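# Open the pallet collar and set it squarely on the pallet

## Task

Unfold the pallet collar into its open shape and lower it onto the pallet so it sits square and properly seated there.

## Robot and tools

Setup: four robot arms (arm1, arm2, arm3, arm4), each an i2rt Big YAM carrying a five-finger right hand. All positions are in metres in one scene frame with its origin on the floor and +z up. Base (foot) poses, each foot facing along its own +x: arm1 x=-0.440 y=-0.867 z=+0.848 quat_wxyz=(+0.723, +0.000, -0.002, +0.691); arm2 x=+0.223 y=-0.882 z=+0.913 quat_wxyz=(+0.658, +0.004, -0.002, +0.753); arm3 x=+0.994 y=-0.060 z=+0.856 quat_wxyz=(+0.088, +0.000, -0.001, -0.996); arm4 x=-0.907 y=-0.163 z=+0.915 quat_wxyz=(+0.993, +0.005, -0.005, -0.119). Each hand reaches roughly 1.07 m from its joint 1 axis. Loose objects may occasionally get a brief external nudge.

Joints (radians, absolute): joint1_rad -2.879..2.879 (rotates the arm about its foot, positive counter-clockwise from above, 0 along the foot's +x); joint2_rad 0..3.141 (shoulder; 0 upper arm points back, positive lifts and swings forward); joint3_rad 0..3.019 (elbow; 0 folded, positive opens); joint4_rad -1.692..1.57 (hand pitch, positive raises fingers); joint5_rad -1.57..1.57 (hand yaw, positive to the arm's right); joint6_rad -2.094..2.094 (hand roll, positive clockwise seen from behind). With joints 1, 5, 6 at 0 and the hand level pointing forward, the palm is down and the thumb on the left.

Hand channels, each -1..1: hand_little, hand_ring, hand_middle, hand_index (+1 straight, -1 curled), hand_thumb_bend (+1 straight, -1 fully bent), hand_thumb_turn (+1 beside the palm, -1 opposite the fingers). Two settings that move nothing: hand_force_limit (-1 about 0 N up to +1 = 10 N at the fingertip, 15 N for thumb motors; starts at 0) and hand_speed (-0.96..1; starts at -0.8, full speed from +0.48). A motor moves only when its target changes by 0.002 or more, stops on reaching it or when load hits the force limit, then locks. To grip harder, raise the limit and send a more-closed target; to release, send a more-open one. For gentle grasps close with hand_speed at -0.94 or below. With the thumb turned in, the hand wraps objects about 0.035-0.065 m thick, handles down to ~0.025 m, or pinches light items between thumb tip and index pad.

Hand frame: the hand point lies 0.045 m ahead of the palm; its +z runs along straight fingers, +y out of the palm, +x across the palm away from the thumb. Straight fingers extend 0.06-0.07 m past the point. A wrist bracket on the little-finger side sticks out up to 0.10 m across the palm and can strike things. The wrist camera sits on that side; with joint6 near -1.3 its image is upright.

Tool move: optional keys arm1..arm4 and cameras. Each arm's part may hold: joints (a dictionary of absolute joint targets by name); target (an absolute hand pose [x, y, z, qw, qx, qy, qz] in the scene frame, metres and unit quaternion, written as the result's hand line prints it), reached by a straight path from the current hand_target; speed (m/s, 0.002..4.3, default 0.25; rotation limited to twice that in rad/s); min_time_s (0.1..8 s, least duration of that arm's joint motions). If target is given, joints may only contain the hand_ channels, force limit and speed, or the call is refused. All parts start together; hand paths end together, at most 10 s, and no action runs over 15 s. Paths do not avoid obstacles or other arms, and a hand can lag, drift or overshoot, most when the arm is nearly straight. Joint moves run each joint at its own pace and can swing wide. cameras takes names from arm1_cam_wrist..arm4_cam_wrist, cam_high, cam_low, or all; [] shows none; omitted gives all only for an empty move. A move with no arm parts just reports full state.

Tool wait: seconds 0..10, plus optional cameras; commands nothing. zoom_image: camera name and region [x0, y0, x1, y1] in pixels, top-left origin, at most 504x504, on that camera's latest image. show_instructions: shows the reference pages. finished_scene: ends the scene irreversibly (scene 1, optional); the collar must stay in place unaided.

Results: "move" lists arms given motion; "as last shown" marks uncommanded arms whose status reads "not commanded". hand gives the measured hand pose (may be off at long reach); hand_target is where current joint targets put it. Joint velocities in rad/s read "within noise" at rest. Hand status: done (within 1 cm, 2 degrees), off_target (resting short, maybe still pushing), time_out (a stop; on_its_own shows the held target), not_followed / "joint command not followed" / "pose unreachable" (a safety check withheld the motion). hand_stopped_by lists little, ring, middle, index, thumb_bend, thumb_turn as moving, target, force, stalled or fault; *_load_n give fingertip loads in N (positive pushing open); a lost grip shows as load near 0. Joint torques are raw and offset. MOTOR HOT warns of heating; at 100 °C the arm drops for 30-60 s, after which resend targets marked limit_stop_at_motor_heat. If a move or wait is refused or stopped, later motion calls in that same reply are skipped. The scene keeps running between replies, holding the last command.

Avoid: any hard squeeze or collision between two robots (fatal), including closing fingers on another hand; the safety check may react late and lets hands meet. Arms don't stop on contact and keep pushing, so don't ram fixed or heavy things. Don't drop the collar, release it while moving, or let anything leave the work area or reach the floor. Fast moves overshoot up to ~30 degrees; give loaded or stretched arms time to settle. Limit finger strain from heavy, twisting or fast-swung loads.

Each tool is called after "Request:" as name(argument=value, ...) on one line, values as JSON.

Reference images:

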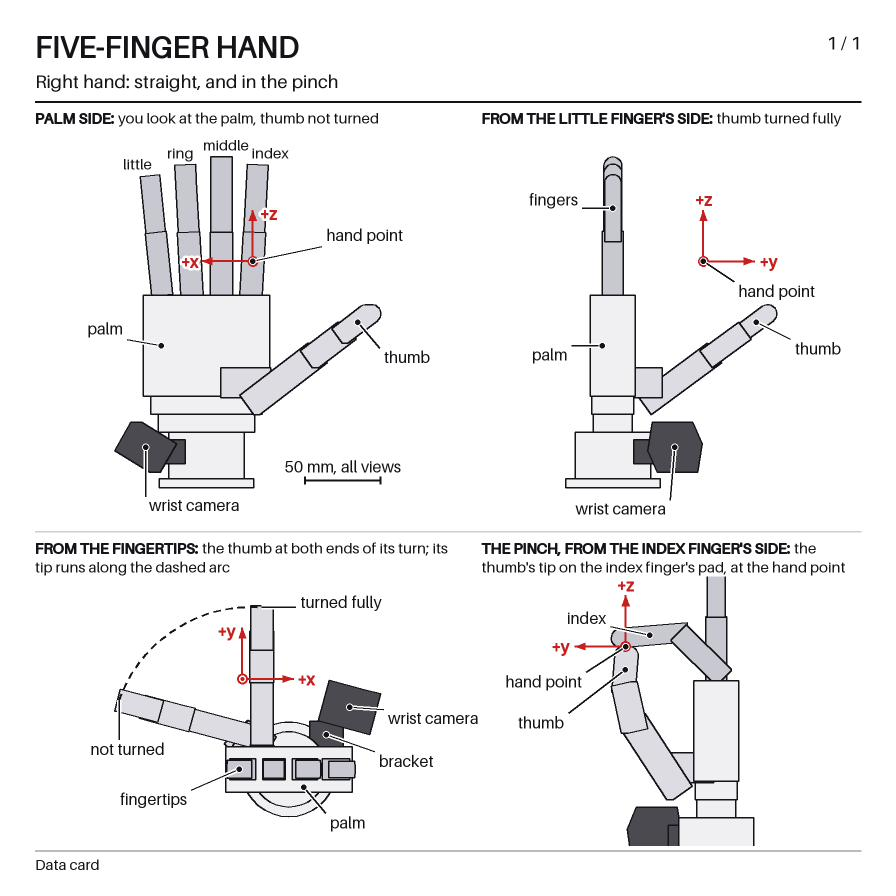

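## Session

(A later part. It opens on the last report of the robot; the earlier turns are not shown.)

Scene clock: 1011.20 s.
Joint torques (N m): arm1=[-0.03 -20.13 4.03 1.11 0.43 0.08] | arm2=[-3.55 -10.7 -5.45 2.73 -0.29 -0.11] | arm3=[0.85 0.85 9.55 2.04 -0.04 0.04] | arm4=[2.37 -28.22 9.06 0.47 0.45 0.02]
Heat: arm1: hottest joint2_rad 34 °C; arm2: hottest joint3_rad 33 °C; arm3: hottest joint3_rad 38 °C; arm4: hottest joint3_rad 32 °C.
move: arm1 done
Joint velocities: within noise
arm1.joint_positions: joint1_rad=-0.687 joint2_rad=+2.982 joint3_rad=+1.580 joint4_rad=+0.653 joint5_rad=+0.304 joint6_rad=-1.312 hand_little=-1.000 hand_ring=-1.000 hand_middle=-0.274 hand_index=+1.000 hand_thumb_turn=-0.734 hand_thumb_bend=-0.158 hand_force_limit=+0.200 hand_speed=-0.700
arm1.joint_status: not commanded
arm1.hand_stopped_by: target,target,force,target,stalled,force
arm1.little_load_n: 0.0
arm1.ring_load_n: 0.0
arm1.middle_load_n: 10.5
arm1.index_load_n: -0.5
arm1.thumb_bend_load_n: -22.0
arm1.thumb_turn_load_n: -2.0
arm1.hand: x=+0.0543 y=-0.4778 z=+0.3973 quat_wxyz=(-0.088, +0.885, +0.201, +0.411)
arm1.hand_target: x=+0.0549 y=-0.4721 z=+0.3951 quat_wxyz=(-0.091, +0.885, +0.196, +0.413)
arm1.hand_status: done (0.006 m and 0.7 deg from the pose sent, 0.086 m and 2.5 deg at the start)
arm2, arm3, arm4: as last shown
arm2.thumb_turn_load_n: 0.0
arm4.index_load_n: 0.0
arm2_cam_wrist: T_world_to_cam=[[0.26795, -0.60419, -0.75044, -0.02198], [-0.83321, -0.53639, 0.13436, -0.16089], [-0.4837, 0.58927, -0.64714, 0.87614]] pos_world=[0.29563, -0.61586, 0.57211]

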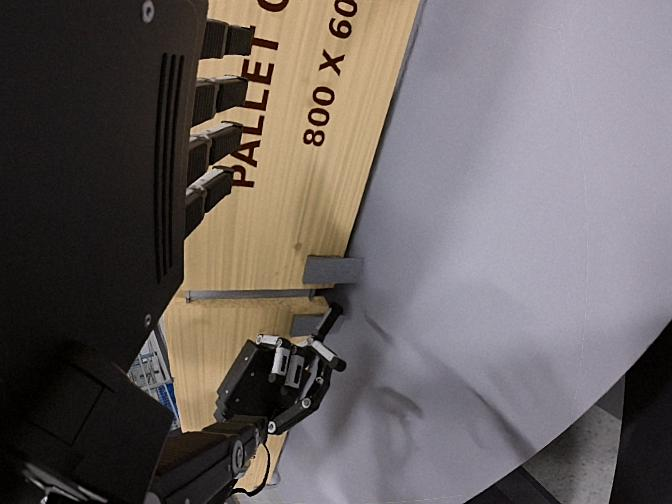

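Request:
move(arm1={"target": [0.066, -0.447, 0.374, 0.0914, -0.8850, -0.1961, -0.4127], "speed": 0.08})

Request:
move(arm1={"target": [0.074, -0.434, 0.364, 0.0914, -0.8850, -0.1961, -0.4127], "speed": 0.06})

Request:
move(arm1={"target": [0.110, -0.436, 0.361, 0.0914, -0.8850, -0.1961, -0.4127], "speed": 0.06, "joints": {"hand_force_limit": 0.6}})

Request:
move(arm1={"joints": {"hand_index": 0.4}}, cameras=["arm2_cam_wrist"])

Request:
zoom_image(camera="arm2_cam_wrist", region=[260, 230, 420, 390])

Scene clock: 1017.23 s.
Joint torques (N m): arm1=[0.5 -20.48 4.86 1.09 0.18 0.07] | arm2=[-3.55 -10.75 -5.42 2.73 -0.29 -0.1] | arm3=[0.03 0.79 9.87 2.14 -0.04 0.01] | arm4=[2.26 -28.51 9.09 0.54 0.44 0.02]
Heat: arm1: hottest joint2_rad 34 °C; arm2: hottest joint3_rad 33 °C; arm3: hottest joint3_rad 38 °C; arm4: hottest joint3_rad 32 °C.
move: arm1 done
Joint velocities: within noise
arm1.joint_positions: joint1_rad=-0.675 joint2_rad=+3.051 joint3_rad=+1.722 joint4_rad=+0.575 joint5_rad=+0.319 joint6_rad=-1.301 hand_little=-1.000 hand_ring=-1.000 hand_middle=-0.274 hand_index=+1.000 hand_thumb_turn=-0.734 hand_thumb_bend=-0.158 hand_force_limit=+0.200 hand_speed=-0.700
arm1.joint_status: not commanded
arm1.hand_stopped_by: target,target,force,target,stalled,force
arm1.little_load_n: 0.0
arm1.ring_load_n: 0.0
arm1.middle_load_n: 10.5
arm1.index_load_n: 0.0
arm1.thumb_bend_load_n: -22.5
arm1.thumb_turn_load_n: -2.0
arm1.hand: x=+0.0662 y=-0.4553 z=+0.3764 quat_wxyz=(-0.085, +0.886, +0.199, +0.411)
arm1.hand_target: x=+0.0659 y=-0.4472 z=+0.3743 quat_wxyz=(-0.091, +0.885, +0.196, +0.413)
arm1.hand_status: done (0.009 m and 0.8 deg from the pose sent, 0.040 m and 0.7 deg at the start)
arm2, arm3, arm4: as last shown
arm2.middle_load_n: -0.5
pictures: none

Scene clock: 1018.30 s.
Joint torques (N m): arm1=[0.67 -20.6 5.56 0.99 0.14 0.09] | arm2=[-3.6 -10.87 -5.46 2.67 -0.3 -0.09] | arm3=[1.03 1.79 9.69 2.14 -0.08 -0.02] | arm4=[2.43 -28.16 9.06 0.51 0.43 0]
Heat: arm1: hottest joint2_rad 34 °C; arm2: hottest joint3_rad 33 °C; arm3: hottest joint3_rad 38 °C; arm4: hottest joint3_rad 32 °C.
move: arm1 off_target
Joint velocities: within noise
arm1.joint_positions: joint1_rad=-0.672 joint2_rad=+3.086 joint3_rad=+1.801 joint4_rad=+0.529 joint5_rad=+0.325 joint6_rad=-1.300 hand_little=-1.000 hand_ring=-1.000 hand_middle=-0.274 hand_index=+1.000 hand_thumb_turn=-0.734 hand_thumb_bend=-0.158 hand_force_limit=+0.200 hand_speed=-0.700
arm1.joint_status: not commanded
arm1.hand_stopped_by: target,target,force,target,stalled,force
arm1.little_load_n: 0.0
arm1.ring_load_n: 0.0
arm1.middle_load_n: 10.5
arm1.index_load_n: -0.5
arm1.thumb_bend_load_n: -22.0
arm1.thumb_turn_load_n: -2.5
arm1.hand: x=+0.0750 y=-0.4439 z=+0.3675 quat_wxyz=(-0.083, +0.886, +0.199, +0.411)
arm1.hand_target: x=+0.0737 y=-0.4342 z=+0.3643 quat_wxyz=(-0.091, +0.885, +0.196, +0.413)
arm1.hand_status: off_target (0.011 m and 1.0 deg from the pose sent, 0.026 m and 0.8 deg at the start)
arm2, arm3, arm4: as last shown
arm2.middle_load_n: 0.0
arm3.thumb_bend_load_n: -0.5
arm4.thumb_turn_load_n: 0.5
pictures: none

Scene clock: 1019.47 s.
Joint torques (N m): arm1=[-2.2 -18.78 9.62 0.91 -0.52 -0.11] | arm2=[-3.49 -10.4 -5.39 2.76 -0.31 -0.1] | arm3=[0.03 1.49 9.76 2.02 -0.05 0.01] | arm4=[2.37 -28.1 9.17 0.46 0.45 0.01]
Heat: arm1: hottest joint2_rad 34 °C; arm2: hottest joint3_rad 33 °C; arm3: hottest joint3_rad 38 °C; arm4: hottest joint3_rad 32 °C.
move: arm1 off_target
Joint velocities: within noise
arm1.joint_positions: joint1_rad=-0.688 joint2_rad=+3.093 joint3_rad=+1.832 joint4_rad=+0.486 joint5_rad=+0.308 joint6_rad=-1.317 hand_little=-1.000 hand_ring=-1.000 hand_middle=-0.274 hand_index=+1.000 hand_thumb_turn=-0.734 hand_thumb_bend=-0.158 hand_force_limit=+0.600 hand_speed=-0.700
arm1.joint_status: all done
arm1.hand_stopped_by: target,target,force,target,stalled,force
arm1.little_load_n: 0.0
arm1.ring_load_n: 0.0
arm1.middle_load_n: 10.5
arm1.index_load_n: 0.0
arm1.thumb_bend_load_n: -22.0
arm1.thumb_turn_load_n: -2.0
arm1.hand: x=+0.0847 y=-0.4457 z=+0.3647 quat_wxyz=(-0.079, +0.889, +0.205, +0.402)
arm1.hand_target: x=+0.1083 y=-0.4378 z=+0.3638 quat_wxyz=(-0.091, +0.885, +0.196, +0.413)
arm1.hand_status: off_target (0.027 m and 2.2 deg from the pose sent, 0.036 m and 1.0 deg at the start)
arm2, arm3, arm4: as last shown
arm3.thumb_bend_load_n: 0.0
arm4.middle_load_n: 0.5
arm4.thumb_turn_load_n: 0.0
pictures: none

Scene clock: 1020.47 s.
Joint torques (N m): arm1=[-2.26 -19.6 9.58 0.95 -0.17 -0.09] | arm2=[-3.66 -10.7 -5.42 2.71 -0.29 -0.07] | arm3=[0.32 0.56 9.74 2.17 -0.02 0.02] | arm4=[2.26 -28.4 9.07 0.53 0.44 0.02]
Heat: arm1: hottest joint2_rad 34 °C; arm2: hottest joint3_rad 33 °C; arm3: hottest joint3_rad 38 °C; arm4: hottest joint3_rad 32 °C.
move: arm1 off_target
Joint velocities: within noise
arm1.joint_positions: joint1_rad=-0.691 joint2_rad=+3.093 joint3_rad=+1.833 joint4_rad=+0.486 joint5_rad=+0.298 joint6_rad=-1.319 hand_little=-1.000 hand_ring=-1.000 hand_middle=-0.274 hand_index=+0.922 hand_thumb_turn=-0.734 hand_thumb_bend=-0.158 hand_force_limit=+0.600 hand_speed=-0.700
arm1.joint_status: hand_index off_target (ended at +0.922, target +0.400)
arm1.hand_stopped_by: target,target,force,force,stalled,force
arm1.little_load_n: 0.5
arm1.ring_load_n: 0.0
arm1.middle_load_n: 10.5
arm1.index_load_n: 8.5
arm1.thumb_bend_load_n: -22.0
arm1.thumb_turn_load_n: -2.0
arm1.hand: x=+0.0854 y=-0.4451 z=+0.3643 quat_wxyz=(-0.082, +0.889, +0.207, +0.400)
arm1.hand_target: x=+0.1083 y=-0.4378 z=+0.3638 quat_wxyz=(-0.091, +0.885, +0.196, +0.413)
arm1.hand_status: not commanded
arm2.joint_positions: joint1_rad=-0.346 joint2_rad=+3.046 joint3_rad=+0.801 joint4_rad=+1.552 joint5_rad=-0.171 joint6_rad=-0.143 hand_little=+1.000 hand_ring=+1.000 hand_middle=+1.000 hand_index=+1.000 hand_thumb_turn=+1.000 hand_thumb_bend=+1.000 hand_force_limit=+0.000 hand_speed=-0.800
arm2.joint_status: not commanded
arm2.hand_stopped_by: target,target,target,target,target,target
arm2.little_load_n: 0.0
arm2.ring_load_n: 0.0
arm2.middle_load_n: 0.0
arm2.index_load_n: 0.0
arm2.thumb_bend_load_n: 0.0
arm2.thumb_turn_load_n: 0.0
arm2.hand: x=+0.2373 y=-0.5474 z=+0.4993 quat_wxyz=(-0.434, +0.901, +0.004, -0.003)
arm2.hand_target: x=+0.2393 y=-0.5693 z=+0.5000 quat_wxyz=(-0.421, +0.907, +0.000, -0.001)
arm2.hand_status: not commanded
arm3, arm4: as last shown
arm4.middle_load_n: -0.5
arm2_cam_wrist: T_world_to_cam=[[0.26795, -0.60419, -0.75044, -0.02198], [-0.83321, -0.53639, 0.13436, -0.16089], [-0.4837, 0.58927, -0.64714, 0.87614]] pos_world=[0.29563, -0.61586, 0.57211]

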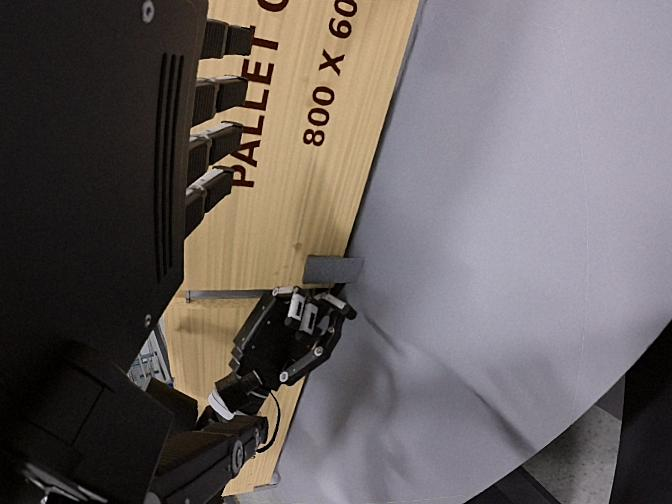

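Scaled by 3.150 from the camera's image (finer frame: 960x720).

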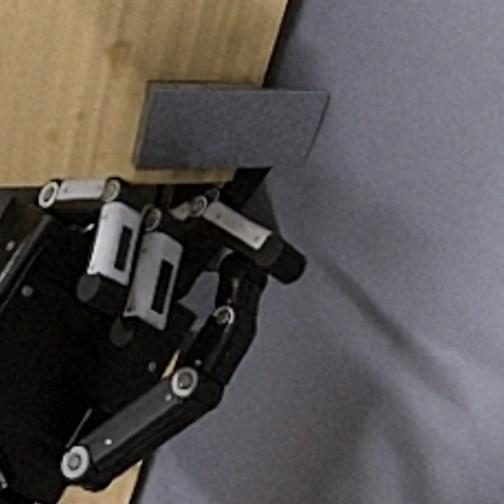

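Request:
move(arm1={"target": [0.118, -0.50, 0.364, 0.0914, -0.8850, -0.1961, -0.4127], "speed": 0.05})

Request:
move(arm1={"target": [0.128, -0.545, 0.364, 0.0914, -0.8850, -0.1961, -0.4127], "speed": 0.04}, cameras=["arm2_cam_wrist", "arm3_cam_wrist", "arm4_cam_wrist"])

Request:
zoom_image(camera="arm4_cam_wrist", region=[150, 0, 390, 240])

Request:
zoom_image(camera="arm3_cam_wrist", region=[260, 150, 460, 400])

Scene clock: 1026.93 s.
Joint torques (N m): arm1=[-4.6 -21.77 2.52 1.48 1.23 -0.45] | arm2=[-3.6 -10.58 -5.52 2.76 -0.28 -0.12] | arm3=[1.14 0.32 9.8 2.25 -0.08 0.02] | arm4=[2.32 -28.34 9.03 0.5 0.45 0.01]
Heat: arm1: hottest joint2_rad 34 °C; arm2: hottest joint3_rad 33 °C; arm3: hottest joint3_rad 38 °C; arm4: hottest joint3_rad 33 °C.
move: arm1 off_target
Joint velocities: within noise
arm1.joint_positions: joint1_rad=-0.744 joint2_rad=+3.093 joint3_rad=+1.779 joint4_rad=+0.594 joint5_rad=+0.192 joint6_rad=-1.348 hand_little=-1.000 hand_ring=-1.000 hand_middle=-0.274 hand_index=+0.922 hand_thumb_turn=-0.734 hand_thumb_bend=-0.158 hand_force_limit=+0.600 hand_speed=-0.700
arm1.joint_status: not commanded
arm1.hand_stopped_by: target,target,force,force,stalled,force
arm1.little_load_n: 0.0
arm1.ring_load_n: 0.0
arm1.middle_load_n: 10.5
arm1.index_load_n: 5.5
arm1.thumb_bend_load_n: -22.5
arm1.thumb_turn_load_n: -2.0
arm1.hand: x=+0.0943 y=-0.4617 z=+0.3611 quat_wxyz=(-0.122, +0.882, +0.212, +0.403)
arm1.hand_target: x=+0.1163 y=-0.4994 z=+0.3634 quat_wxyz=(-0.091, +0.885, +0.196, +0.412)
arm1.hand_status: off_target (0.045 m and 4.1 deg from the pose sent, 0.064 m and 2.2 deg at the start)
arm2, arm3, arm4: as last shown
arm3.middle_load_n: 0.5
arm4.middle_load_n: 0.0
pictures: none

Scene clock: 1028.60 s.
Joint torques (N m): arm1=[-6.48 -21.36 1.37 1.25 1.73 -0.51] | arm2=[-3.43 -10.64 -5.5 2.77 -0.29 -0.11] | arm3=[0.73 0.21 9.77 2 -0.06 -0.03] | arm4=[2.26 -28.22 9.11 0.53 0.46 0.02]
Heat: arm1: hottest joint2_rad 34 °C; arm2: hottest joint3_rad 33 °C; arm3: hottest joint3_rad 38 °C; arm4: hottest joint3_rad 33 °C.
move: arm1 off_target
Joint velocities: within noise
arm1.joint_positions: joint1_rad=-0.792 joint2_rad=+3.088 joint3_rad=+1.718 joint4_rad=+0.668 joint5_rad=+0.122 joint6_rad=-1.391 hand_little=-1.000 hand_ring=-1.000 hand_middle=-0.274 hand_index=+0.922 hand_thumb_turn=-0.734 hand_thumb_bend=-0.158 hand_force_limit=+0.600 hand_speed=-0.700
arm1.joint_status: not commanded
arm1.hand_stopped_by: target,target,force,force,stalled,force
arm1.little_load_n: 0.5
arm1.ring_load_n: 0.0
arm1.middle_load_n: 10.5
arm1.index_load_n: 8.5
arm1.thumb_bend_load_n: -22.0
arm1.thumb_turn_load_n: -2.0
arm1.hand: x=+0.0976 y=-0.4872 z=+0.3591 quat_wxyz=(-0.136, +0.877, +0.222, +0.403)
arm1.hand_target: x=+0.1247 y=-0.5435 z=+0.3624 quat_wxyz=(-0.091, +0.886, +0.196, +0.411)
arm1.hand_status: off_target (0.065 m and 6.1 deg from the pose sent, 0.090 m and 4.1 deg at the start)
arm2, arm4: as last shown
arm2.middle_load_n: -0.5
arm3.joint_positions: joint1_rad=+0.284 joint2_rad=+0.630 joint3_rad=+1.456 joint4_rad=-1.168 joint5_rad=-0.016 joint6_rad=-1.324 hand_little=+1.000 hand_ring=+1.000 hand_middle=+1.000 hand_index=+1.000 hand_thumb_turn=+1.000 hand_thumb_bend=+1.000 hand_force_limit=+0.000 hand_speed=-0.800
arm3.joint_status: not commanded
arm3.hand_stopped_by: target,target,target,target,target,target
arm3.little_load_n: 0.0
arm3.ring_load_n: 0.0
arm3.middle_load_n: 0.0
arm3.index_load_n: 0.0
arm3.thumb_bend_load_n: 0.0
arm3.thumb_turn_load_n: 0.0
arm3.hand: x=+0.7462 y=-0.1282 z=+1.4136 quat_wxyz=(+0.539, +0.092, -0.811, +0.207)
arm3.hand_target: x=+0.7482 y=-0.1272 z=+1.4259 quat_wxyz=(+0.549, +0.091, -0.803, +0.211)
arm3.hand_status: not commanded
arm4.little_load_n: -0.5
arm2_cam_wrist: T_world_to_cam=[[0.26795, -0.60419, -0.75044, -0.02198], [-0.83321, -0.53639, 0.13436, -0.16089], [-0.4837, 0.58927, -0.64714, 0.87614]] pos_world=[0.29563, -0.61586, 0.57211]
arm4_cam_wrist: T_world_to_cam=[[0.30823, -0.90561, 0.29132, -0.44287], [-0.8215, -0.09897, 0.56155, -0.61053], [-0.47972, -0.41241, -0.77446, 0.35202]] pos_world=[-0.19617, -0.31631, 0.74448]

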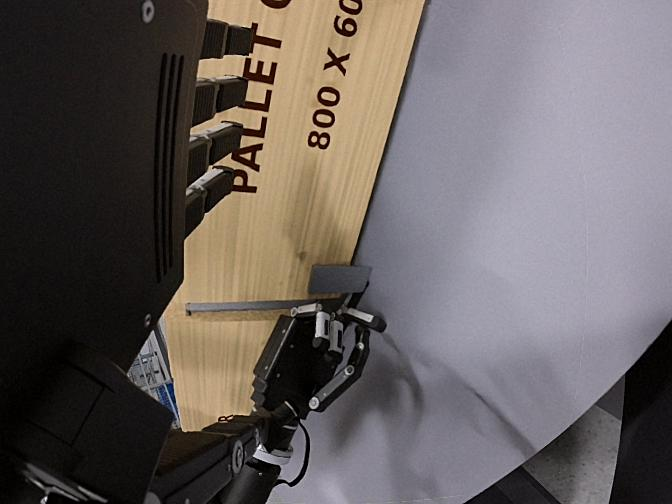

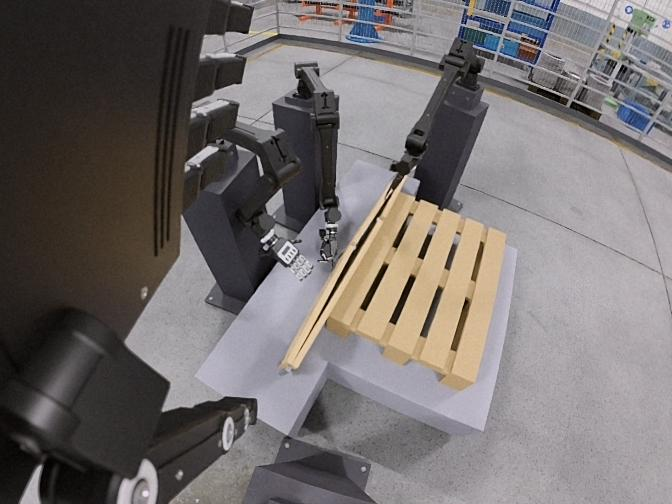

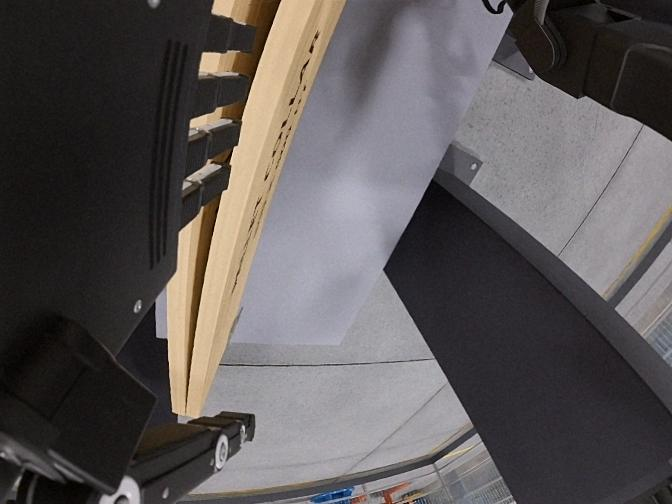

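Scaled by 2.100 from the camera's image (finer frame: 960x720).

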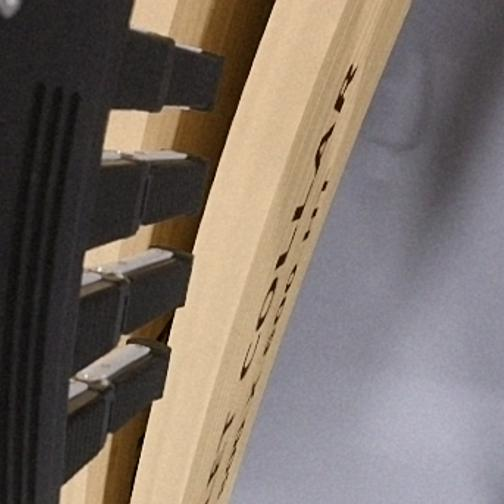

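Scaled by 2.016 from the camera's image (finer frame: 960x720).

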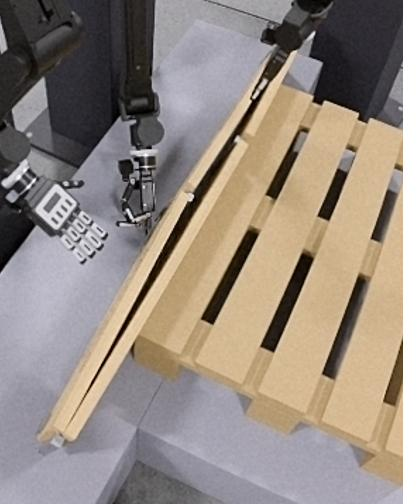

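Request:
move(arm4={"target": [-0.075, -0.365, 0.66, 0.1564, 0.9877, 0, 0], "speed": 0.2}, cameras=["arm4_cam_wrist", "arm3_cam_wrist"])

Request:
zoom_image(camera="arm4_cam_wrist", region=[130, 0, 370, 240])

Scene clock: 1079.50 s.
Joint torques (N m): arm1=[-6.95 -21.48 1.36 1.21 1.71 -0.46] | arm2=[-3.55 -10.87 -5.46 2.73 -0.26 -0.09] | arm3=[1.03 1.2 9.73 2.11 -0.03 0] | arm4=[2.61 -30.56 11.74 1.4 0.11 -0.12]
Heat: arm1: hottest joint2_rad 33 °C; arm2: hottest joint3_rad 33 °C; arm3: hottest joint3_rad 38 °C; arm4: hottest joint3_rad 33 °C.
move: arm4 off_target
Joint velocities: within noise
arm1, arm2, arm3: as last shown
arm1.little_load_n: 0.0
arm1.hand: x=+0.0976 y=-0.4872 z=+0.3591 quat_wxyz=(-0.136, +0.877, +0.223, +0.403)
arm1.hand_target: x=+0.1247 y=-0.5436 z=+0.3624 quat_wxyz=(-0.091, +0.886, +0.196, +0.411)
arm2.middle_load_n: 0.0
arm2.thumb_turn_load_n: -0.5
arm4.joint_positions: joint1_rad=+0.127 joint2_rad=+3.102 joint3_rad=+2.844 joint4_rad=-0.988 joint5_rad=+0.261 joint6_rad=-1.841 hand_little=+1.000 hand_ring=+1.000 hand_middle=+1.000 hand_index=+1.000 hand_thumb_turn=+1.000 hand_thumb_bend=+1.000 hand_force_limit=+0.000 hand_speed=-0.800
arm4.joint_status: not commanded
arm4.hand_stopped_by: target,target,target,target,target,target
arm4.little_load_n: 0.0
arm4.ring_load_n: 0.0
arm4.middle_load_n: 0.0
arm4.index_load_n: 0.0
arm4.thumb_bend_load_n: 0.0
arm4.thumb_turn_load_n: 0.0
arm4.hand: x=-0.0853 y=-0.3682 z=+0.6658 quat_wxyz=(+0.153, +0.977, +0.055, +0.139)
arm4.hand_target: x=-0.0772 y=-0.3646 z=+0.6608 quat_wxyz=(+0.154, +0.974, +0.059, +0.153)
arm4.hand_status: off_target (0.012 m and 17.1 deg from the pose sent, 0.178 m and 1.7 deg at the start; a joint's target at an end of its range on 32 of 57 steps)
pictures: arm3_cam_wrist, arm4_cam_wrist
arm4_cam_wrist: T_world_to_cam=[[0.34045, -0.85795, 0.38473, -0.54695], [-0.92344, -0.22804, 0.30864, -0.3668], [-0.17707, -0.46035, -0.8699, 0.50831]] pos_world=[-0.0625, -0.3189, 0.76581]

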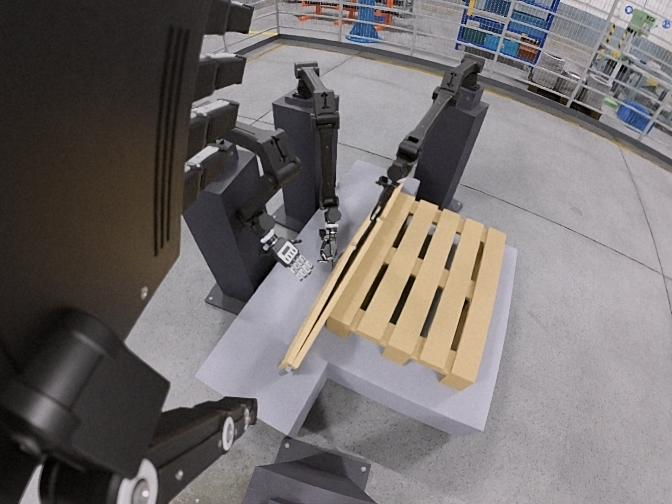

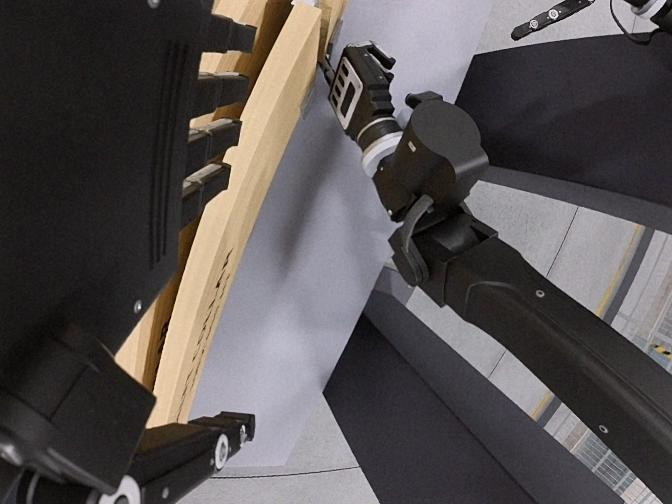

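Scaled by 2.100 from the camera's image (finer frame: 960x720).

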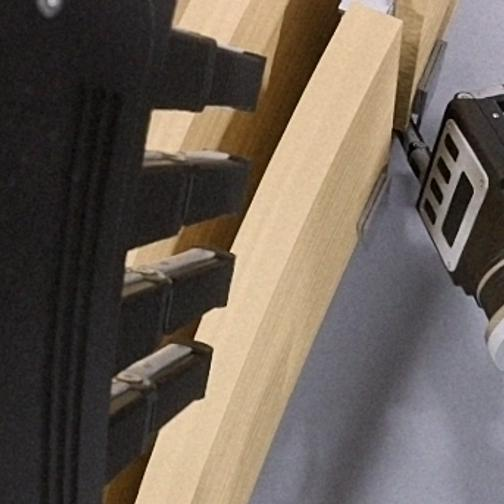

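Request:
move(arm4={"target": [-0.30, -0.33, 0.76, 0, 0, 1, 0], "speed": 0.3}, arm2={"target": [0.18, -0.46, 0.72, 0, 1, 0, 0], "speed": 0.25})

Request:
move(arm2={"target": [-0.085, -0.365, 0.67, 0.1564, 0.9877, 0, 0], "speed": 0.2}, cameras=["arm2_cam_wrist", "arm3_cam_wrist", "arm4_cam_wrist", "cam_high"])

Scene clock: 1108.90 s.
Joint torques (N m): arm1=[-6.77 -21.83 1.36 1.21 1.71 -0.47] | arm2=[-1.32 -17.61 6.57 0.06 -0.03 0.18] | arm3=[0.21 0.73 9.85 2.17 -0.05 -0.02] | arm4=[1.14 -24.23 2.3 -1.59 0.61 -0.11]
Heat: arm1: hottest joint5_rad 34 °C; arm2: hottest joint3_rad 33 °C; arm3: hottest joint3_rad 38 °C; arm4: hottest joint3_rad 32 °C.
move: arm2 off_target; arm4 off_target
Joint velocities: within noise
arm1, arm3: as last shown
arm1.thumb_turn_load_n: -2.5
arm2.joint_positions: joint1_rad=-0.115 joint2_rad=+2.189 joint3_rad=+1.096 joint4_rad=-0.519 joint5_rad=+0.002 joint6_rad=+0.014 hand_little=+1.000 hand_ring=+1.000 hand_middle=+1.000 hand_index=+1.000 hand_thumb_turn=+1.000 hand_thumb_bend=+1.000 hand_force_limit=+0.000 hand_speed=-0.800
arm2.joint_status: not commanded
arm2.hand_stopped_by: target,target,target,target,target,target
arm2.little_load_n: 0.0
arm2.ring_load_n: 0.0
arm2.middle_load_n: 0.0
arm2.index_load_n: 0.0
arm2.thumb_bend_load_n: 0.0
arm2.thumb_turn_load_n: 0.0
arm2.hand: x=+0.1838 y=-0.4798 z=+0.7109 quat_wxyz=(+0.016, +1.000, +0.003, -0.001)
arm2.hand_target: x=+0.1801 y=-0.4604 z=+0.7203 quat_wxyz=(+0.000, +1.000, +0.000, +0.000)
arm2.hand_status: off_target (0.022 m and 1.9 deg from the pose sent, 0.244 m and 51.5 deg at the start)
arm4.joint_positions: joint1_rad=+0.294 joint2_rad=+2.840 joint3_rad=+1.847 joint4_rad=-1.673 joint5_rad=+1.566 joint6_rad=-2.037 hand_little=+1.000 hand_ring=+1.000 hand_middle=+1.000 hand_index=+1.000 hand_thumb_turn=+1.000 hand_thumb_bend=+1.000 hand_force_limit=+0.000 hand_speed=-0.800
arm4.joint_status: not commanded
arm4.hand_stopped_by: target,target,target,target,target,target
arm4.little_load_n: 0.0
arm4.ring_load_n: 0.0
arm4.middle_load_n: 0.0
arm4.index_load_n: 0.0
arm4.thumb_bend_load_n: 0.0
arm4.thumb_turn_load_n: 0.0
arm4.hand: x=-0.2905 y=-0.3233 z=+0.7752 quat_wxyz=(+0.515, +0.495, +0.510, -0.479)
arm4.hand_target: x=-0.3008 y=-0.3294 z=+0.7603 quat_wxyz=(+0.500, +0.482, +0.522, -0.496)
arm4.hand_status: off_target (0.019 m and 118.7 deg from the pose sent, 0.238 m and 173.7 deg at the start; pose on its path clipped on 197 of 224 steps; a joint's target at an end of its range on 210 of 224 steps)
pictures: none

Scene clock: 1111.47 s.
Joint torques (N m): arm1=[-6.71 -22.07 1.4 1.26 1.7 -0.47] | arm2=[-2.14 -22.89 9.78 -0.5 -0.3 0.19] | arm3=[0.56 0.21 9.74 1.98 -0.05 0.01] | arm4=[1.26 -24.06 2.3 -1.59 0.58 -0.08]
Heat: arm1: hottest joint5_rad 35 °C; arm2: hottest joint3_rad 33 °C; arm3: hottest joint3_rad 38 °C; arm4: hottest joint3_rad 32 °C.
move: arm2 off_target
Joint velocities: within noise
arm1, arm3, arm4: as last shown
arm1.thumb_bend_load_n: -22.5
arm1.thumb_turn_load_n: -2.0
arm2.joint_positions: joint1_rad=+0.282 joint2_rad=+2.757 joint3_rad=+2.119 joint4_rad=-1.250 joint5_rad=-0.121 joint6_rad=+0.382 hand_little=+1.000 hand_ring=+1.000 hand_middle=+1.000 hand_index=+1.000 hand_thumb_turn=+1.000 hand_thumb_bend=+1.000 hand_force_limit=+0.000 hand_speed=-0.800
arm2.joint_status: not commanded
arm2.hand_stopped_by: target,target,target,target,target,target
arm2.little_load_n: 0.0
arm2.ring_load_n: 0.0
arm2.middle_load_n: 0.0
arm2.index_load_n: 0.0
arm2.thumb_bend_load_n: 0.0
arm2.thumb_turn_load_n: 0.0
arm2.hand: x=-0.0806 y=-0.3782 z=+0.6667 quat_wxyz=(+0.164, +0.986, +0.008, +0.004)
arm2.hand_target: x=-0.0847 y=-0.3653 z=+0.6704 quat_wxyz=(+0.156, +0.988, +0.000, +0.000)
arm2.hand_status: off_target (0.014 m and 1.4 deg from the pose sent, 0.295 m and 16.1 deg at the start)
arm2_cam_wrist: T_world_to_cam=[[0.27707, -0.90533, 0.32188, -0.53712], [-0.841, -0.06649, 0.53693, -0.44886], [-0.4647, -0.41947, -0.77981, 0.43955]] pos_world=[-0.02441, -0.33173, 0.75666]
arm4_cam_wrist: T_world_to_cam=[[0.95949, 0.06322, -0.27456, 0.50807], [0.21071, 0.4859, 0.84824, -0.43787], [0.18703, -0.87173, 0.45289, -0.4648]] pos_world=[-0.30829, -0.22454, 0.72142]

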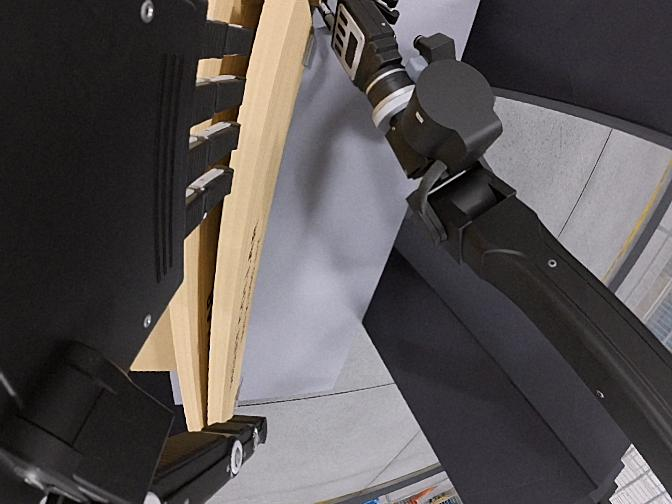

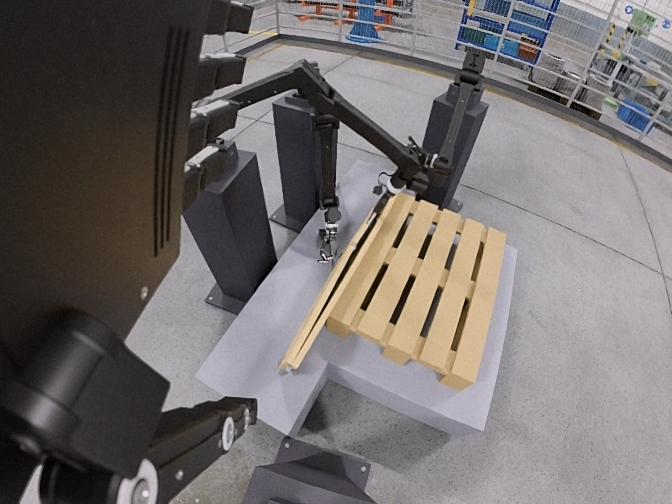

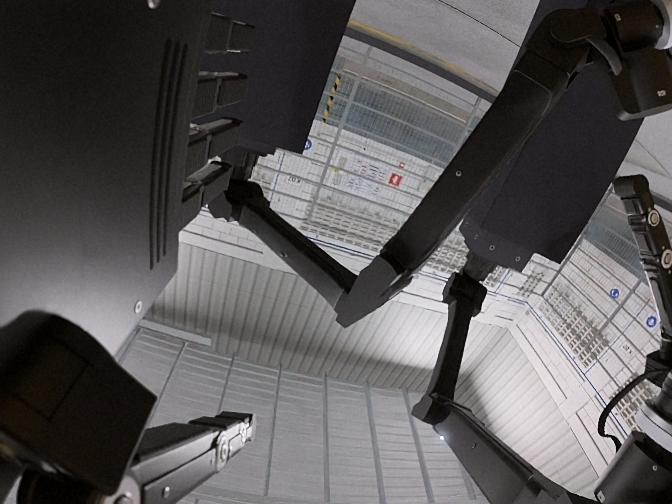

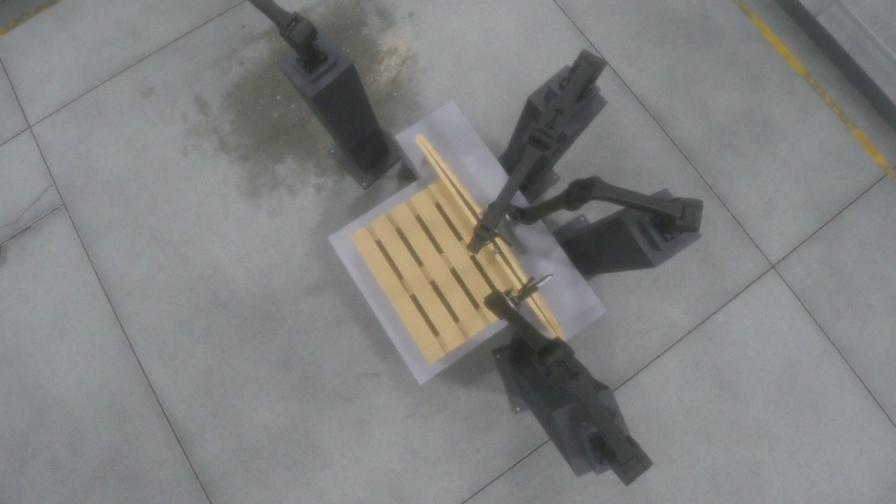

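Request:
zoom_image(camera="arm2_cam_wrist", region=[130, 0, 370, 240])

Request:
zoom_image(camera="arm2_cam_wrist", region=[110, 200, 350, 440])

Scaled by 2.100 from the camera's image (finer frame: 960x720).

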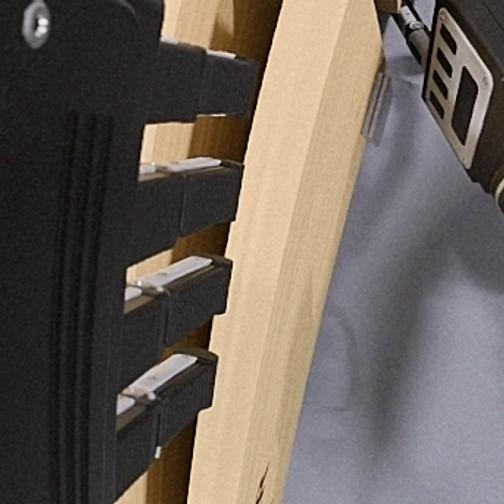

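Scaled by 2.100 from the camera's image (finer frame: 960x720).

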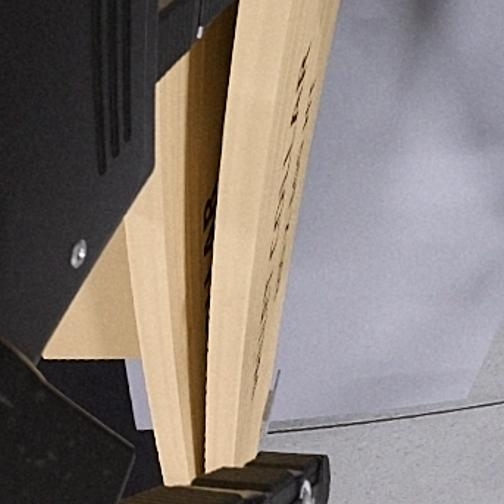

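Request:
move(arm2={"target": [-0.085, -0.354, 0.628, 0.1564, 0.9877, 0, 0], "speed": 0.1}, cameras=["arm2_cam_wrist"])

Request:
zoom_image(camera="arm2_cam_wrist", region=[130, 0, 370, 240])

Scene clock: 1134.67 s.
Joint torques (N m): arm1=[-6.89 -21.54 1.4 1.36 1.73 -0.48] | arm2=[-2.73 -23.53 9.77 -0.61 -0.24 0.12] | arm3=[0.32 0.73 9.92 2 -0.02 -0.02] | arm4=[0.91 -24.18 2.25 -1.57 0.59 -0.1]
Heat: arm1: hottest joint5_rad 35 °C; arm2: hottest joint3_rad 34 °C; arm3: hottest joint3_rad 38 °C; arm4: hottest joint3_rad 30 °C.
move: arm2 off_target
Joint velocities: within noise
arm1, arm3, arm4: as last shown
arm2.joint_positions: joint1_rad=+0.279 joint2_rad=+2.888 joint3_rad=+2.258 joint4_rad=-1.265 joint5_rad=-0.121 joint6_rad=+0.382 hand_little=+1.000 hand_ring=+1.000 hand_middle=+1.000 hand_index=+1.000 hand_thumb_turn=+1.000 hand_thumb_bend=+1.000 hand_force_limit=+0.000 hand_speed=-0.800
arm2.joint_status: not commanded
arm2.hand_stopped_by: target,target,target,target,target,target
arm2.little_load_n: 0.0
arm2.ring_load_n: 0.0
arm2.middle_load_n: 0.0
arm2.index_load_n: 0.0
arm2.thumb_bend_load_n: 0.0
arm2.thumb_turn_load_n: 0.0
arm2.hand: x=-0.0820 y=-0.3701 z=+0.6201 quat_wxyz=(+0.167, +0.986, +0.006, +0.005)
arm2.hand_target: x=-0.0847 y=-0.3544 z=+0.6284 quat_wxyz=(+0.156, +0.988, +0.000, +0.000)
arm2.hand_status: off_target (0.018 m and 1.6 deg from the pose sent, 0.046 m and 1.4 deg at the start)
arm4.thumb_turn_load_n: -0.5
arm2_cam_wrist: T_world_to_cam=[[0.27306, -0.90423, 0.32834, -0.51823], [-0.84273, -0.06024, 0.53496, -0.421], [-0.46395, -0.42278, -0.77847, 0.40385]] pos_world=[-0.02591, -0.32322, 0.70976]

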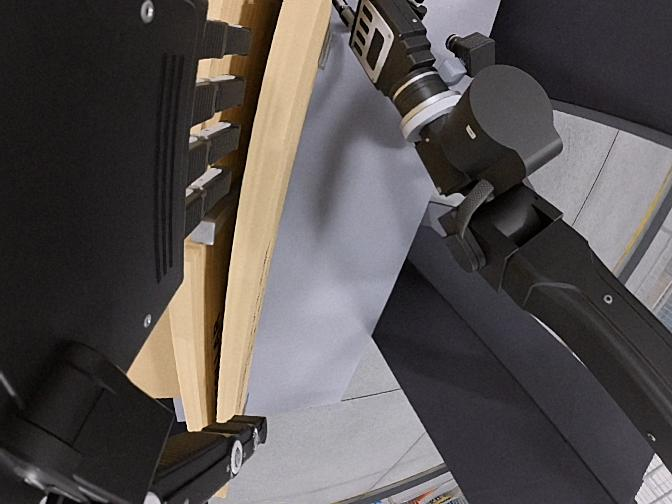

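Scaled by 2.100 from the camera's image (finer frame: 960x720).

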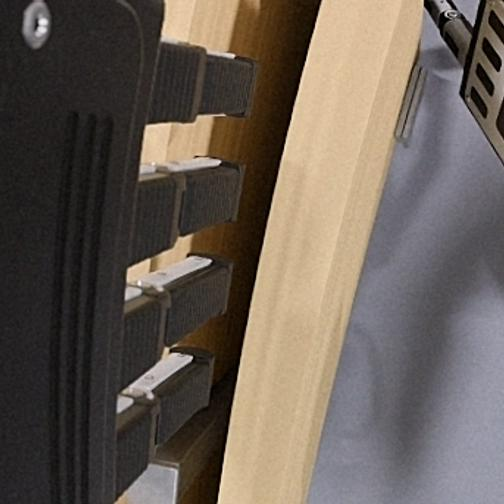

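Request:
move(arm2={"target": [-0.068, -0.360, 0.603, 0.1564, 0.9877, 0, 0], "speed": 0.08}, cameras=["arm2_cam_wrist", "arm3_cam_wrist"])

Request:
zoom_image(camera="arm2_cam_wrist", region=[130, 0, 370, 240])

Request:
zoom_image(camera="arm3_cam_wrist", region=[280, 130, 460, 330])

Scene clock: 1148.27 s.
Joint torques (N m): arm1=[-6.59 -21.66 1.37 1.18 1.72 -0.48] | arm2=[-2.08 -23 7.23 0.36 -0.09 -0.1] | arm3=[0.5 0.79 9.85 2.1 -0.06 0] | arm4=[0.97 -23.94 2.29 -1.54 0.59 -0.1]
Heat: arm1: hottest joint5_rad 35 °C; arm2: hottest joint3_rad 36 °C; arm3: hottest joint3_rad 38 °C; arm4: hottest joint3_rad 30 °C.
move: arm2 done
Joint velocities: within noise
arm1, arm3, arm4: as last shown
arm1.thumb_bend_load_n: -22.0
arm2.joint_positions: joint1_rad=+0.256 joint2_rad=+2.905 joint3_rad=+2.258 joint4_rad=-1.237 joint5_rad=-0.119 joint6_rad=+0.382 hand_little=+1.000 hand_ring=+1.000 hand_middle=+1.000 hand_index=+1.000 hand_thumb_turn=+1.000 hand_thumb_bend=+1.000 hand_force_limit=+0.000 hand_speed=-0.800
arm2.joint_status: not commanded
arm2.hand_stopped_by: target,target,target,target,target,target
arm2.little_load_n: 0.0
arm2.ring_load_n: 0.0
arm2.middle_load_n: 0.0
arm2.index_load_n: 0.0
arm2.thumb_bend_load_n: 0.0
arm2.thumb_turn_load_n: 0.0
arm2.hand: x=-0.0698 y=-0.3638 z=+0.6069 quat_wxyz=(+0.162, +0.987, -0.004, +0.002)
arm2.hand_target: x=-0.0681 y=-0.3600 z=+0.6031 quat_wxyz=(+0.156, +0.988, +0.000, +0.000)
arm2.hand_status: done (0.006 m and 0.8 deg from the pose sent, 0.024 m and 1.6 deg at the start)
arm3.middle_load_n: 0.5
arm4.thumb_turn_load_n: 0.0
arm2_cam_wrist: T_world_to_cam=[[0.25411, -0.91362, 0.31737, -0.5097], [-0.84246, -0.04791, 0.53662, -0.39983], [-0.47506, -0.40373, -0.78187, 0.4101]] pos_world=[-0.0125, -0.31926, 0.69696]

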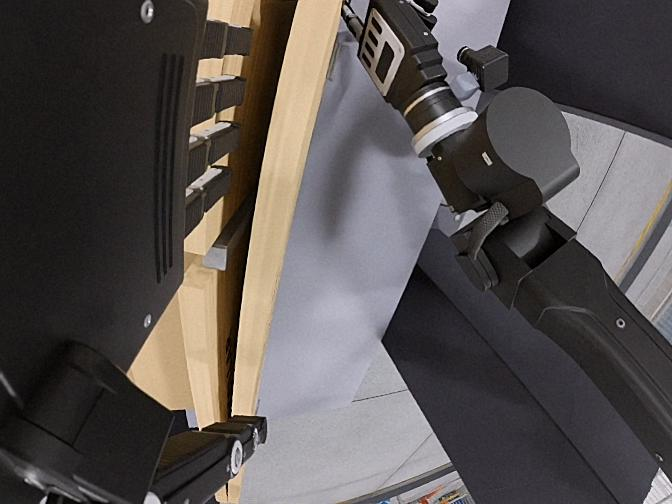

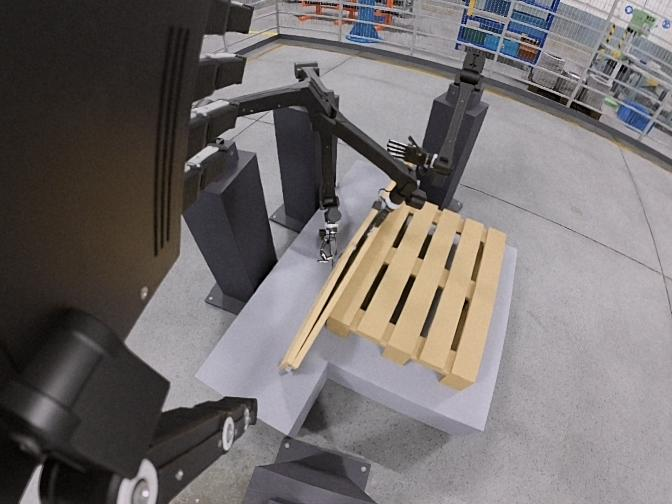

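Scaled by 2.100 from the camera's image (finer frame: 960x720).

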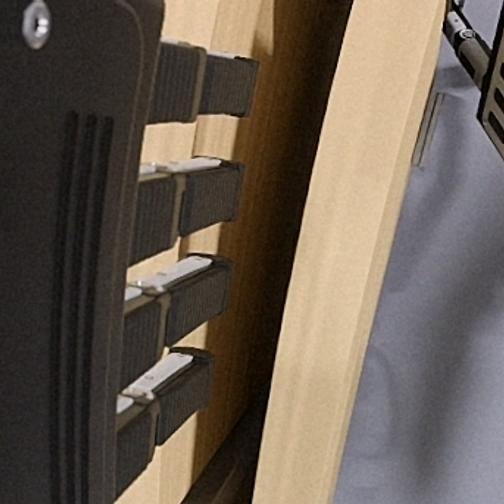

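Scaled by 2.520 from the camera's image (finer frame: 960x720).

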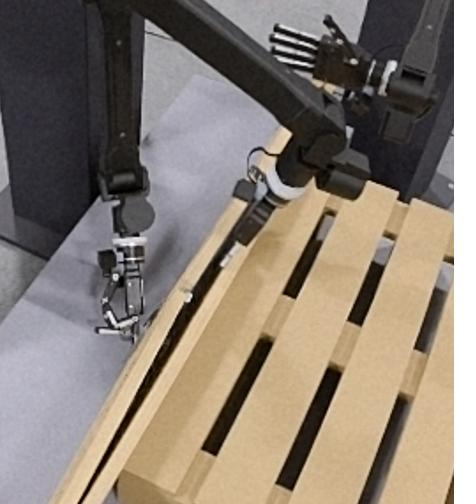

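Request:
move(arm2={"target": [-0.067, -0.371, 0.606, 0.1564, 0.9877, 0, 0], "speed": 0.06}, cameras=["arm2_cam_wrist"])

Request:
zoom_image(camera="arm2_cam_wrist", region=[150, 80, 310, 240])

Scene clock: 1174.70 s.
Joint torques (N m): arm1=[-6.48 -21.95 1.52 1.26 1.73 -0.48] | arm2=[-1.79 -25.35 5.68 0.28 -0.17 -0.06] | arm3=[0.67 0.79 9.78 1.98 -0.05 0.03] | arm4=[0.97 -24 2.22 -1.55 0.59 -0.1]
Heat: arm1: hottest joint5_rad 36 °C; arm2: hottest joint3_rad 36 °C; arm3: hottest joint3_rad 38 °C; arm4: hottest joint3_rad 29 °C.
move: arm2 off_target
Joint velocities: within noise
arm1, arm3, arm4: as last shown
arm1.joint_positions: joint1_rad=-0.792 joint2_rad=+3.088 joint3_rad=+1.718 joint4_rad=+0.668 joint5_rad=+0.121 joint6_rad=-1.391 hand_little=-1.000 hand_ring=-1.000 hand_middle=-0.274 hand_index=+0.922 hand_thumb_turn=-0.734 hand_thumb_bend=-0.158 hand_force_limit=+0.600 hand_speed=-0.700
arm1.thumb_bend_load_n: -22.5
arm1.hand: x=+0.0977 y=-0.4873 z=+0.3591 quat_wxyz=(-0.136, +0.877, +0.223, +0.403)
arm2.joint_positions: joint1_rad=+0.256 joint2_rad=+2.893 joint3_rad=+2.196 joint4_rad=-1.197 joint5_rad=-0.118 joint6_rad=+0.382 hand_little=+1.000 hand_ring=+1.000 hand_middle=+1.000 hand_index=+1.000 hand_thumb_turn=+1.000 hand_thumb_bend=+1.000 hand_force_limit=+0.000 hand_speed=-0.800
arm2.joint_status: not commanded
arm2.hand_stopped_by: target,target,target,target,target,target
arm2.little_load_n: 0.0
arm2.ring_load_n: 0.0
arm2.middle_load_n: 0.0
arm2.index_load_n: 0.0
arm2.thumb_bend_load_n: 0.0
arm2.thumb_turn_load_n: 0.0
arm2.hand: x=-0.0641 y=-0.3774 z=+0.5973 quat_wxyz=(+0.167, +0.986, -0.005, +0.004)
arm2.hand_target: x=-0.0671 y=-0.3710 z=+0.6061 quat_wxyz=(+0.156, +0.988, +0.000, +0.000)
arm2.hand_status: off_target (0.011 m and 1.4 deg from the pose sent, 0.008 m and 0.9 deg at the start)
arm3.middle_load_n: 0.0
arm2_cam_wrist: T_world_to_cam=[[0.25281, -0.91045, 0.32737, -0.52535], [-0.84481, -0.0428, 0.53336, -0.3868], [-0.47158, -0.4114, -0.77997, 0.39601]] pos_world=[-0.0072, -0.33194, 0.68716]

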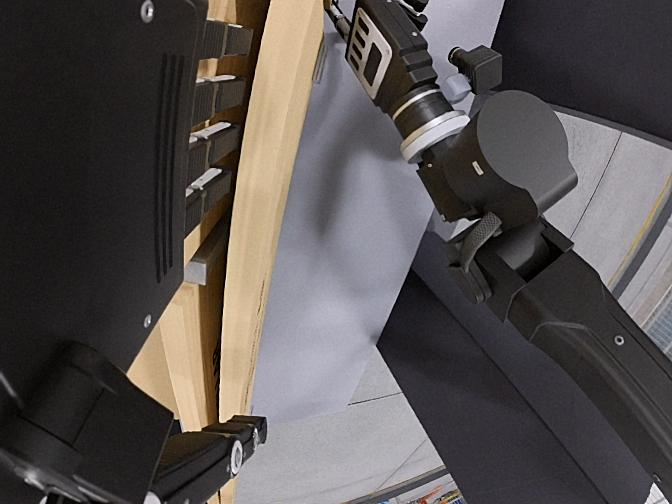

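Scaled by 3.150 from the camera's image (finer frame: 960x720).

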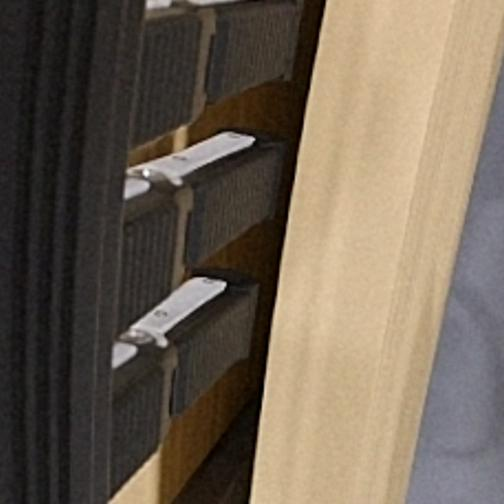

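Request:
move(arm2={"target": [-0.067, -0.379, 0.577, 0.1564, 0.9877, 0, 0], "speed": 0.06}, cameras=["arm2_cam_wrist"])

Request:
zoom_image(camera="arm2_cam_wrist", region=[150, 60, 310, 220])

Scene clock: 1181.47 s.
Joint torques (N m): arm1=[-6.71 -21.6 1.35 1.25 1.75 -0.47] | arm2=[-1.44 -22.83 6.35 0.38 -0.2 0.01] | arm3=[-0.09 0.15 9.78 2.24 -0.06 0.03] | arm4=[1.2 -23.94 2.25 -1.5 0.6 -0.09]
Heat: arm1: hottest joint5_rad 36 °C; arm2: hottest joint3_rad 35 °C; arm3: hottest joint3_rad 38 °C; arm4: hottest joint3_rad 29 °C.
move: arm2 done
Joint velocities: within noise
arm1, arm3, arm4: as last shown
arm2.joint_positions: joint1_rad=+0.256 joint2_rad=+2.915 joint3_rad=+2.196 joint4_rad=-1.160 joint5_rad=-0.118 joint6_rad=+0.382 hand_little=+1.000 hand_ring=+1.000 hand_middle=+1.000 hand_index=+1.000 hand_thumb_turn=+1.000 hand_thumb_bend=+1.000 hand_force_limit=+0.000 hand_speed=-0.800
arm2.joint_status: not commanded
arm2.hand_stopped_by: target,target,target,target,target,target
arm2.little_load_n: 0.0
arm2.ring_load_n: 0.0
arm2.middle_load_n: 0.0
arm2.index_load_n: 0.0
arm2.thumb_bend_load_n: 0.0
arm2.thumb_turn_load_n: 0.0
arm2.hand: x=-0.0637 y=-0.3785 z=+0.5807 quat_wxyz=(+0.160, +0.987, -0.004, +0.001)
arm2.hand_target: x=-0.0670 y=-0.3791 z=+0.5770 quat_wxyz=(+0.156, +0.988, +0.000, +0.000)
arm2.hand_status: done (0.005 m and 0.6 deg from the pose sent, 0.020 m and 1.4 deg at the start)
arm2_cam_wrist: T_world_to_cam=[[0.25459, -0.91497, 0.31307, -0.51439], [-0.8417, -0.05025, 0.53761, -0.38281], [-0.47616, -0.40038, -0.78292, 0.38844]] pos_world=[-0.00629, -0.33437, 0.67096]

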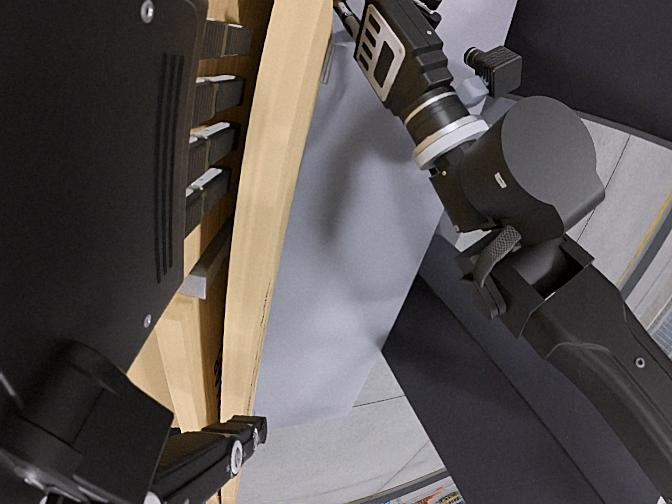

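Scaled by 3.150 from the camera's image (finer frame: 960x720).

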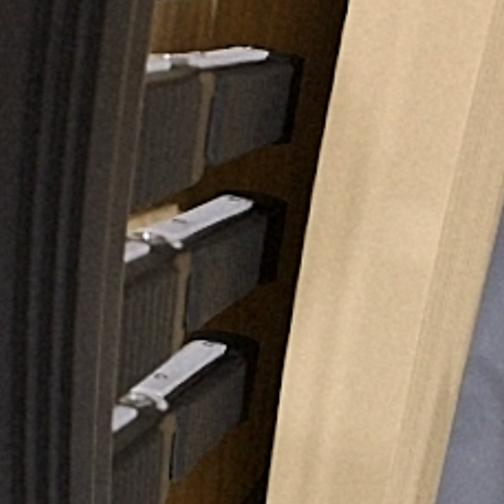

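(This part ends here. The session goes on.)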